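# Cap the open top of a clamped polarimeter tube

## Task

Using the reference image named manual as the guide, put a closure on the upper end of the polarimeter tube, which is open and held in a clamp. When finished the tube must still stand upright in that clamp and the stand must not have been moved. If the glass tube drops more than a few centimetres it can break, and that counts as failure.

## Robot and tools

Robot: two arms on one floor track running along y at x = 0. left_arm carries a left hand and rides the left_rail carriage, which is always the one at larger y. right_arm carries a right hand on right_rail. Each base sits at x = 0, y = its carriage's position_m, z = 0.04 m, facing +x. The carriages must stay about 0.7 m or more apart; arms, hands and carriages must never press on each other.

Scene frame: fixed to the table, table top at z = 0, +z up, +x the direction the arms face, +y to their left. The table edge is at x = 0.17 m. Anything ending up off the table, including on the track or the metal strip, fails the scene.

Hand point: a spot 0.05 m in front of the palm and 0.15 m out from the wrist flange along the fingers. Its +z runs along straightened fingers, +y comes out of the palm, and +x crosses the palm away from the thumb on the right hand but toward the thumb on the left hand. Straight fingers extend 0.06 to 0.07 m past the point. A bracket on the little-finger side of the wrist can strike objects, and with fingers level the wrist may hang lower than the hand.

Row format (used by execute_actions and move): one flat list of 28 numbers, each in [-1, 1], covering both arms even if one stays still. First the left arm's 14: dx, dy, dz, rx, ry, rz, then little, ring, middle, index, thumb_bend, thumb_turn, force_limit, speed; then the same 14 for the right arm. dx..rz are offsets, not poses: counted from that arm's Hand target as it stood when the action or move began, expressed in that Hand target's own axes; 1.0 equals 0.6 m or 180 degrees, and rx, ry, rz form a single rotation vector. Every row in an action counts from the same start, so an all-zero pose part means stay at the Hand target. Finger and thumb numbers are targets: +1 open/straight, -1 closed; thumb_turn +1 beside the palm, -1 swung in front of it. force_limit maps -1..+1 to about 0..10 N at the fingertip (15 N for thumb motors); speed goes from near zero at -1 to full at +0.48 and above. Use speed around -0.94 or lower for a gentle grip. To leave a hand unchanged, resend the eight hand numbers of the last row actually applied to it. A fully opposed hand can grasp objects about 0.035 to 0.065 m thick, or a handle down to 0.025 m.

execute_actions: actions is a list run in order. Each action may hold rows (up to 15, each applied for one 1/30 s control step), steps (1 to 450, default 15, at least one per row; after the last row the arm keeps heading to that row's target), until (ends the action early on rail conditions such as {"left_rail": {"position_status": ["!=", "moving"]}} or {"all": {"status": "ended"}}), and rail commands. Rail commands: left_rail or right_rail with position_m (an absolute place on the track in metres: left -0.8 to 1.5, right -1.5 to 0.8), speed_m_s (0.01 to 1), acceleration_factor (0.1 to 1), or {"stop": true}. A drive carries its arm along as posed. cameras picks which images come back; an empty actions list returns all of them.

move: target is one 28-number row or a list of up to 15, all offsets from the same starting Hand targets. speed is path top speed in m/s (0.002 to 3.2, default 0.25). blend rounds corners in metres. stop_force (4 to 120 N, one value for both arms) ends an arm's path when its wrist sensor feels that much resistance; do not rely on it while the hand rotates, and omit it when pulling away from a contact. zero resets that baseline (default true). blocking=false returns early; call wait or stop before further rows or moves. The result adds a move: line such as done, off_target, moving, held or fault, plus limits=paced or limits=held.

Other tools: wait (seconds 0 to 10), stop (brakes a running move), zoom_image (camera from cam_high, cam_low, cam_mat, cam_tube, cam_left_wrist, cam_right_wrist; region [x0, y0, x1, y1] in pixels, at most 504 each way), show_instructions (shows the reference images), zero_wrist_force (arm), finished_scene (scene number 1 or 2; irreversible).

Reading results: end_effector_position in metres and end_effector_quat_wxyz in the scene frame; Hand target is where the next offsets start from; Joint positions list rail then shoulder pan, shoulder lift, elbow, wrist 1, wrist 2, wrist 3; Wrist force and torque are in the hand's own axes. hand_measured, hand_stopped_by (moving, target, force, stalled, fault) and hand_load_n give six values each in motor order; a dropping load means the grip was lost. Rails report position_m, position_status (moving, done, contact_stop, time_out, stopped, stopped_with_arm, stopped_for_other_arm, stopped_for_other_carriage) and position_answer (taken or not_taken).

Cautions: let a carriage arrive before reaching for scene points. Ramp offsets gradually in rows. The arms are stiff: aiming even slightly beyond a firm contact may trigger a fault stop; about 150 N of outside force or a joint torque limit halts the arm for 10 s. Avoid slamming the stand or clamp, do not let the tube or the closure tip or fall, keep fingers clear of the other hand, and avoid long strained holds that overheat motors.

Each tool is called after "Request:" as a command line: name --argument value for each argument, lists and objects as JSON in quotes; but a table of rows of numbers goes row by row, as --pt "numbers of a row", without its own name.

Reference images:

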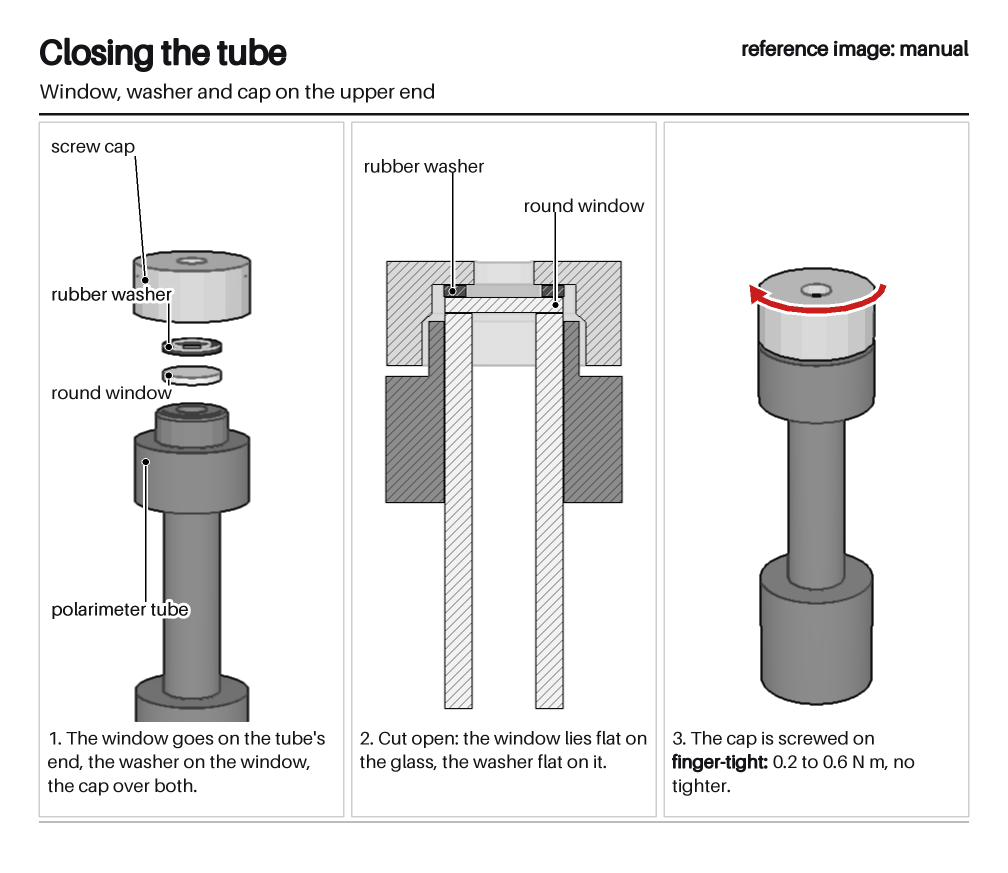

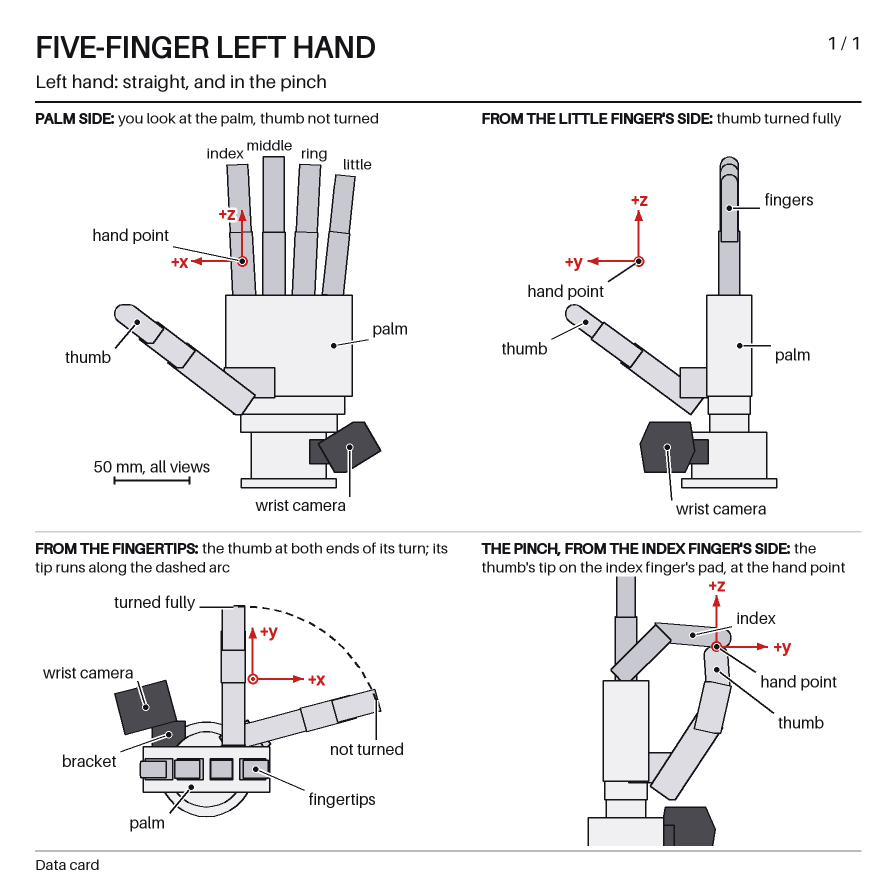

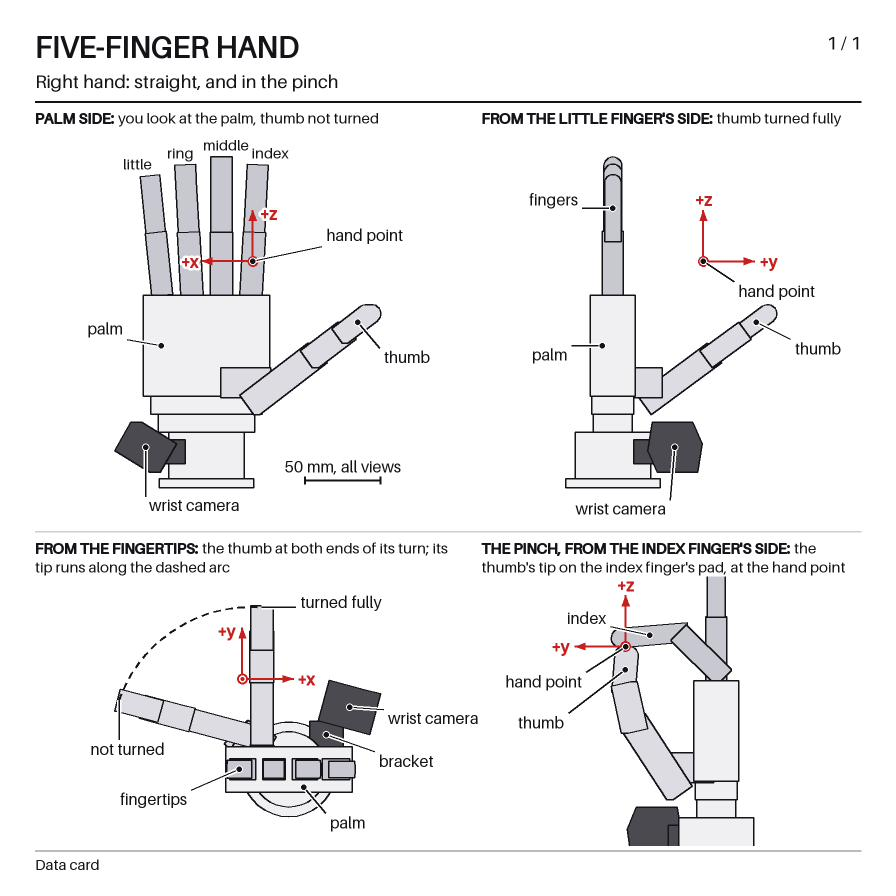

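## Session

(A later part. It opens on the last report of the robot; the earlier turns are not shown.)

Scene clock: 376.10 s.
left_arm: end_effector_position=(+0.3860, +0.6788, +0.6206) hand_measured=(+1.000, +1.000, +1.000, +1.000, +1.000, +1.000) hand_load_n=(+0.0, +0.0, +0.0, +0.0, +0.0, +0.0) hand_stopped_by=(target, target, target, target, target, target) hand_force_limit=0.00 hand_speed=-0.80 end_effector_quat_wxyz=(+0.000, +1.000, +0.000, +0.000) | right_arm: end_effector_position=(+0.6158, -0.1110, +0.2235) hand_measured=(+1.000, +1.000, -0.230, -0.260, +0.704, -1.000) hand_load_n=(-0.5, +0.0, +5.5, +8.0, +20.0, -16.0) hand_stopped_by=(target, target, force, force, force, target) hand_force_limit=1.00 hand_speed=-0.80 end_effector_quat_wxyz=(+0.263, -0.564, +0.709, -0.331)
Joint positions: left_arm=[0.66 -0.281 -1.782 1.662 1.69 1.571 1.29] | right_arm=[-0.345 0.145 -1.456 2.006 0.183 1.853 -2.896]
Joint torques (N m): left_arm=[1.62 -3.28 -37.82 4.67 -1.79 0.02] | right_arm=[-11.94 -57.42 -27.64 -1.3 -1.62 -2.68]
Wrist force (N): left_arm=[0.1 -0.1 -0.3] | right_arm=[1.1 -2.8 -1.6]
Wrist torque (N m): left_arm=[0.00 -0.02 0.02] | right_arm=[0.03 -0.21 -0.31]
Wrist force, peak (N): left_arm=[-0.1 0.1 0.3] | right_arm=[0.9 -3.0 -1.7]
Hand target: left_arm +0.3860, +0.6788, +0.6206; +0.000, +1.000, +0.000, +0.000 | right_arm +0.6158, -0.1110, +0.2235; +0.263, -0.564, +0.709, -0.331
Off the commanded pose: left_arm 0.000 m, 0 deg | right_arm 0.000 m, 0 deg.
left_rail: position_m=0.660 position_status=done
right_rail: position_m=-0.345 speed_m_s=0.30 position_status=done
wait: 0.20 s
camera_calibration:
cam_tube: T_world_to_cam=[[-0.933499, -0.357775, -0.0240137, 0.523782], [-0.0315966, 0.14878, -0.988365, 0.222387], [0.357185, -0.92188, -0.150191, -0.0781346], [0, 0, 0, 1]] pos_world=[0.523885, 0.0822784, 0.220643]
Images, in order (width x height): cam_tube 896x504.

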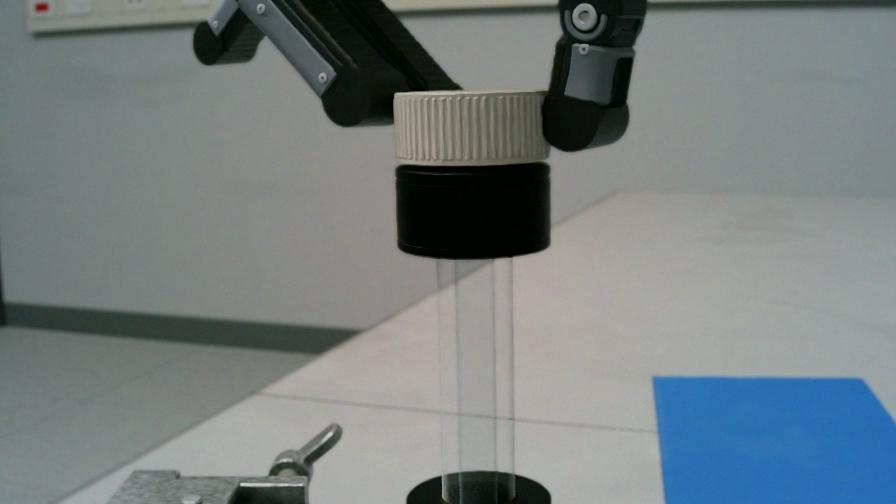

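Request:
execute_actions --actions '[{"rows":[[0,0,0,0,0,0,1,1,1,1,1,1,0,-0.8,0,0,0,0,0,0,1,1,-0.18,-0.22,1,-1,-0.35,-0.88]],"steps":40}]' --cameras '["cam_tube"]'

Request:
zoom_image --camera "cam_tube" --region '[420, 90, 490, 160]'

Request:
move --pt "0 0 0 0 0 0 1 1 1 1 1 1 0 -0.8 0 -0.004287 0.005107 0 0 0 1 1 -0.18 -0.22 1 -1 -0.35 -0.88" --pt "0 0 0 0 0 0 1 1 1 1 1 1 0 -0.8 0 -0.1319 -0.1021 0 0 0 1 1 -0.18 -0.22 1 -1 -0.35 -0.88" --speed '[0.03,0.15]' --cameras '["cam_tube", "cam_right_wrist"]'

Request:
zoom_image --camera "cam_tube" --region '[380, 40, 580, 240]'

Scene clock: 383.73 s.
left_arm: end_effector_position=(+0.3860, +0.6788, +0.6206) hand_measured=(+1.000, +1.000, +1.000, +1.000, +1.000, +1.000) hand_load_n=(+0.0, +0.0, +0.0, +0.0, +0.0, +0.0) hand_stopped_by=(target, target, target, target, target, target) hand_force_limit=0.00 hand_speed=-0.80 end_effector_quat_wxyz=(+0.000, +1.000, +0.000, +0.000) | right_arm: end_effector_position=(+0.6158, -0.1110, +0.2236) hand_measured=(+1.000, +1.000, -0.180, -0.220, +1.000, -1.000) hand_load_n=(+0.0, +0.0, +0.0, +0.0, +0.0, +0.0) hand_stopped_by=(target, target, target, target, target, target) hand_force_limit=-0.35 hand_speed=-0.88 end_effector_quat_wxyz=(+0.263, -0.564, +0.709, -0.331)
Joint positions: left_arm=[0.66 -0.281 -1.782 1.662 1.69 1.571 1.29] | right_arm=[-0.345 0.145 -1.456 2.006 0.183 1.853 -2.896]
Joint torques (N m): left_arm=[1.05 -3.36 -36.76 4.92 -1.85 0.1] | right_arm=[1.51 -49.54 -40.77 -0.44 -1.89 2.36]
Wrist force (N): left_arm=[0.0 0.0 0.0] | right_arm=[0.2 0.0 0.6]
Wrist torque (N m): left_arm=[0.00 0.01 0.01] | right_arm=[0.16 0.03 -0.02]
Wrist force, peak (N): left_arm=[0.1 0.4 -0.3] | right_arm=[7.2 -1.5 -5.6]
Hand target: left_arm +0.3860, +0.6788, +0.6206; +0.000, +1.000, +0.000, +0.000 | right_arm +0.6158, -0.1110, +0.2235; +0.263, -0.564, +0.709, -0.331
Off the commanded pose: left_arm 0.000 m, 0 deg | right_arm 0.000 m, 0 deg.
left_rail: position_m=0.660 position_status=done
right_rail: position_m=-0.345 speed_m_s=0.30 position_status=done
camera_calibration:
cam_tube: T_world_to_cam=[[-0.933499, -0.357775, -0.0240137, 0.523782], [-0.0315966, 0.14878, -0.988365, 0.222387], [0.357185, -0.92188, -0.150191, -0.0781346], [0, 0, 0, 1]] pos_world=[0.523885, 0.0822784, 0.220643]
Images, in order (width x height): cam_tube 896x504.

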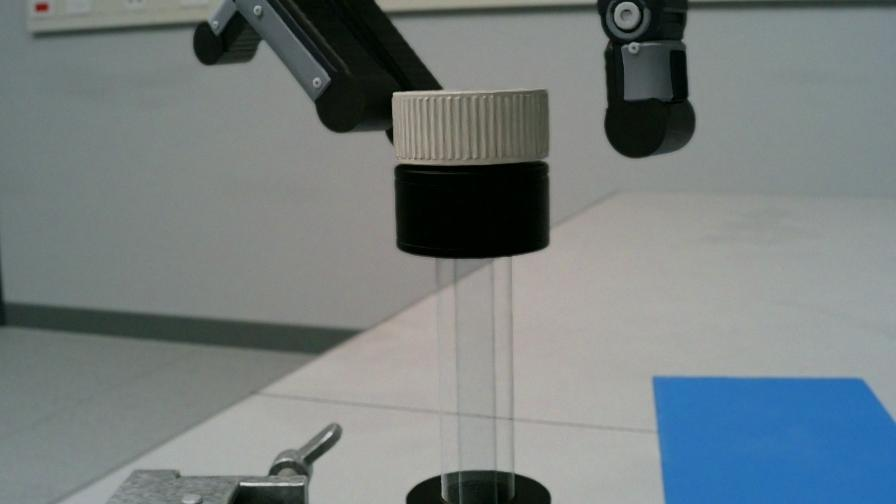

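Scaled by 7.200.

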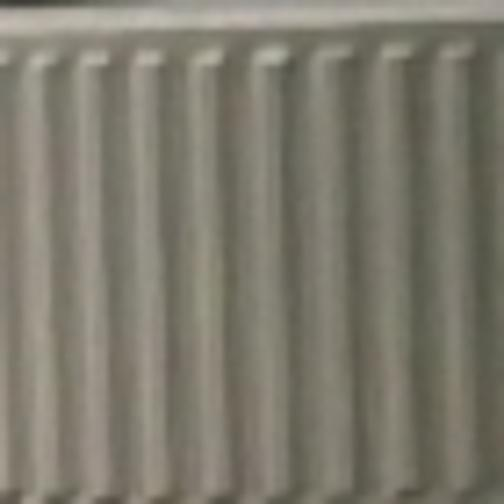

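Scene clock: 385.63 s.
left_arm: end_effector_position=(+0.3860, +0.6788, +0.6206) hand_measured=(+1.000, +1.000, +1.000, +1.000, +1.000, +1.000) hand_load_n=(+0.0, +0.0, +0.0, +0.0, +0.0, +0.0) hand_stopped_by=(target, target, target, target, target, target) hand_force_limit=0.00 hand_speed=-0.80 end_effector_quat_wxyz=(+0.000, +1.000, +0.000, +0.000) | right_arm: end_effector_position=(+0.6196, -0.1119, +0.3234) hand_measured=(+1.000, +1.000, -0.180, -0.220, +1.000, -1.000) hand_load_n=(+0.0, +0.0, +0.0, +0.0, +0.0, +0.0) hand_stopped_by=(target, target, target, target, target, target) hand_force_limit=-0.35 hand_speed=-0.88 end_effector_quat_wxyz=(+0.263, -0.564, +0.709, -0.331)
Joint positions: left_arm=[0.66 -0.281 -1.782 1.662 1.69 1.571 1.29] | right_arm=[-0.345 0.142 -1.528 1.89 0.371 1.851 -2.898]
Joint torques (N m): left_arm=[0.48 -3.8 -37.45 4.56 -1.92 -0.05] | right_arm=[-13.01 -58.46 -45.21 3.47 -0.96 2.52]
Wrist force (N): left_arm=[0.1 0.1 0.1] | right_arm=[0.1 -0.6 0.4]
Wrist torque (N m): left_arm=[0.00 0.00 0.01] | right_arm=[0.05 0.05 0.13]
Wrist force, peak (N): left_arm=[0.4 0.4 0.1] | right_arm=[0.0 0.6 1.4]
Hand target: left_arm +0.3860, +0.6788, +0.6206; +0.000, +1.000, +0.000, +0.000 | right_arm +0.6196, -0.1119, +0.3235; +0.263, -0.564, +0.709, -0.331
Off the commanded pose: left_arm 0.000 m, 0 deg | right_arm 0.000 m, 0 deg.
left_rail: position_m=0.660 position_status=done
right_rail: position_m=-0.345 speed_m_s=0.30 position_status=done
move: done
camera_calibration:
cam_tube: T_world_to_cam=[[-0.933499, -0.357775, -0.0240137, 0.523782], [-0.0315966, 0.14878, -0.988365, 0.222387], [0.357185, -0.92188, -0.150191, -0.0781346], [0, 0, 0, 1]] pos_world=[0.523885, 0.0822784, 0.220643]
cam_right_wrist: T_world_to_cam=[[-0.663588, -0.127836, -0.737095, 0.63551], [-0.34621, 0.925909, 0.151102, 0.266745], [0.663166, 0.355459, -0.65868, -0.0427137], [0, 0, 0, 1]] pos_world=[0.542393, -0.150557, 0.399991]
Images, in order (width x height): cam_tube 896x504, cam_right_wrist 896x504.

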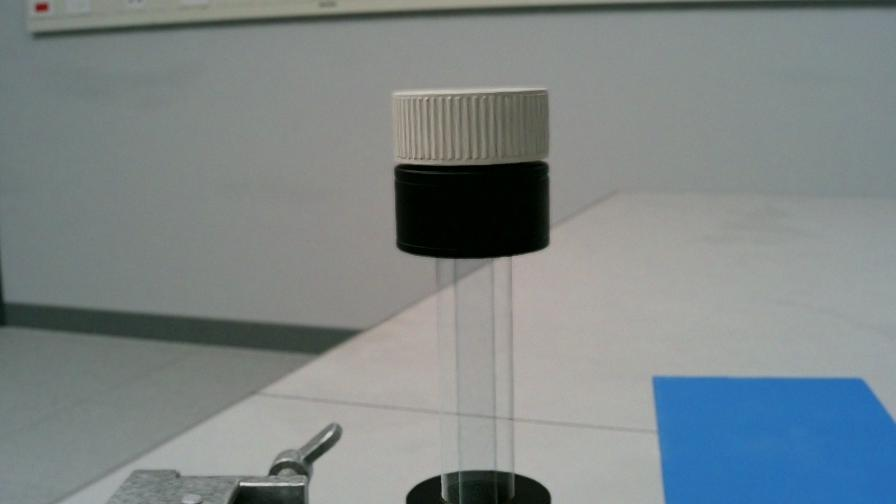

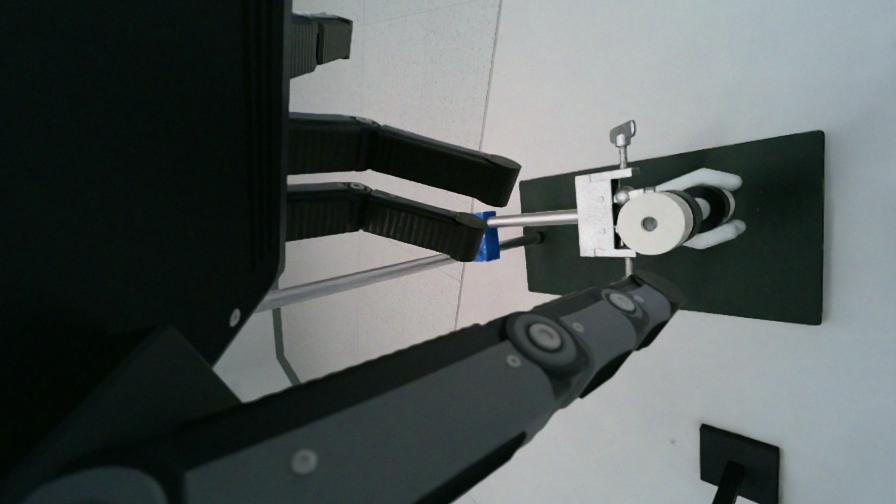

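Scaled by 2.520.

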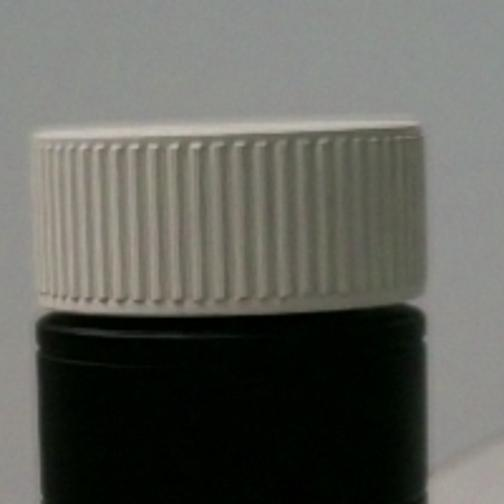

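Request:
zoom_image --camera "cam_tube" --region '[380, 60, 580, 260]'

Request:
zoom_image --camera "cam_tube" --region '[380, 240, 580, 440]'

Scaled by 2.520.

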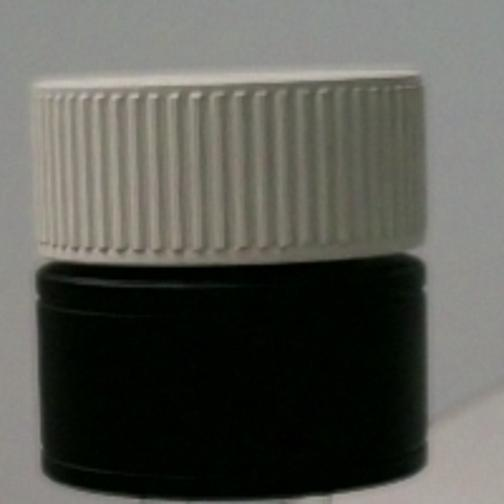

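Scaled by 2.520.

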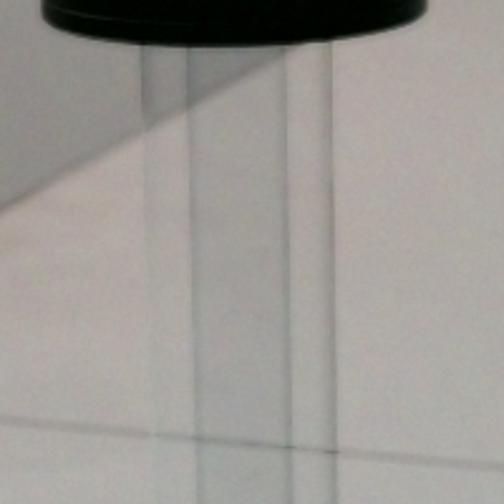

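Request:
finished_scene --scene 2

The scene is finished: the task was done.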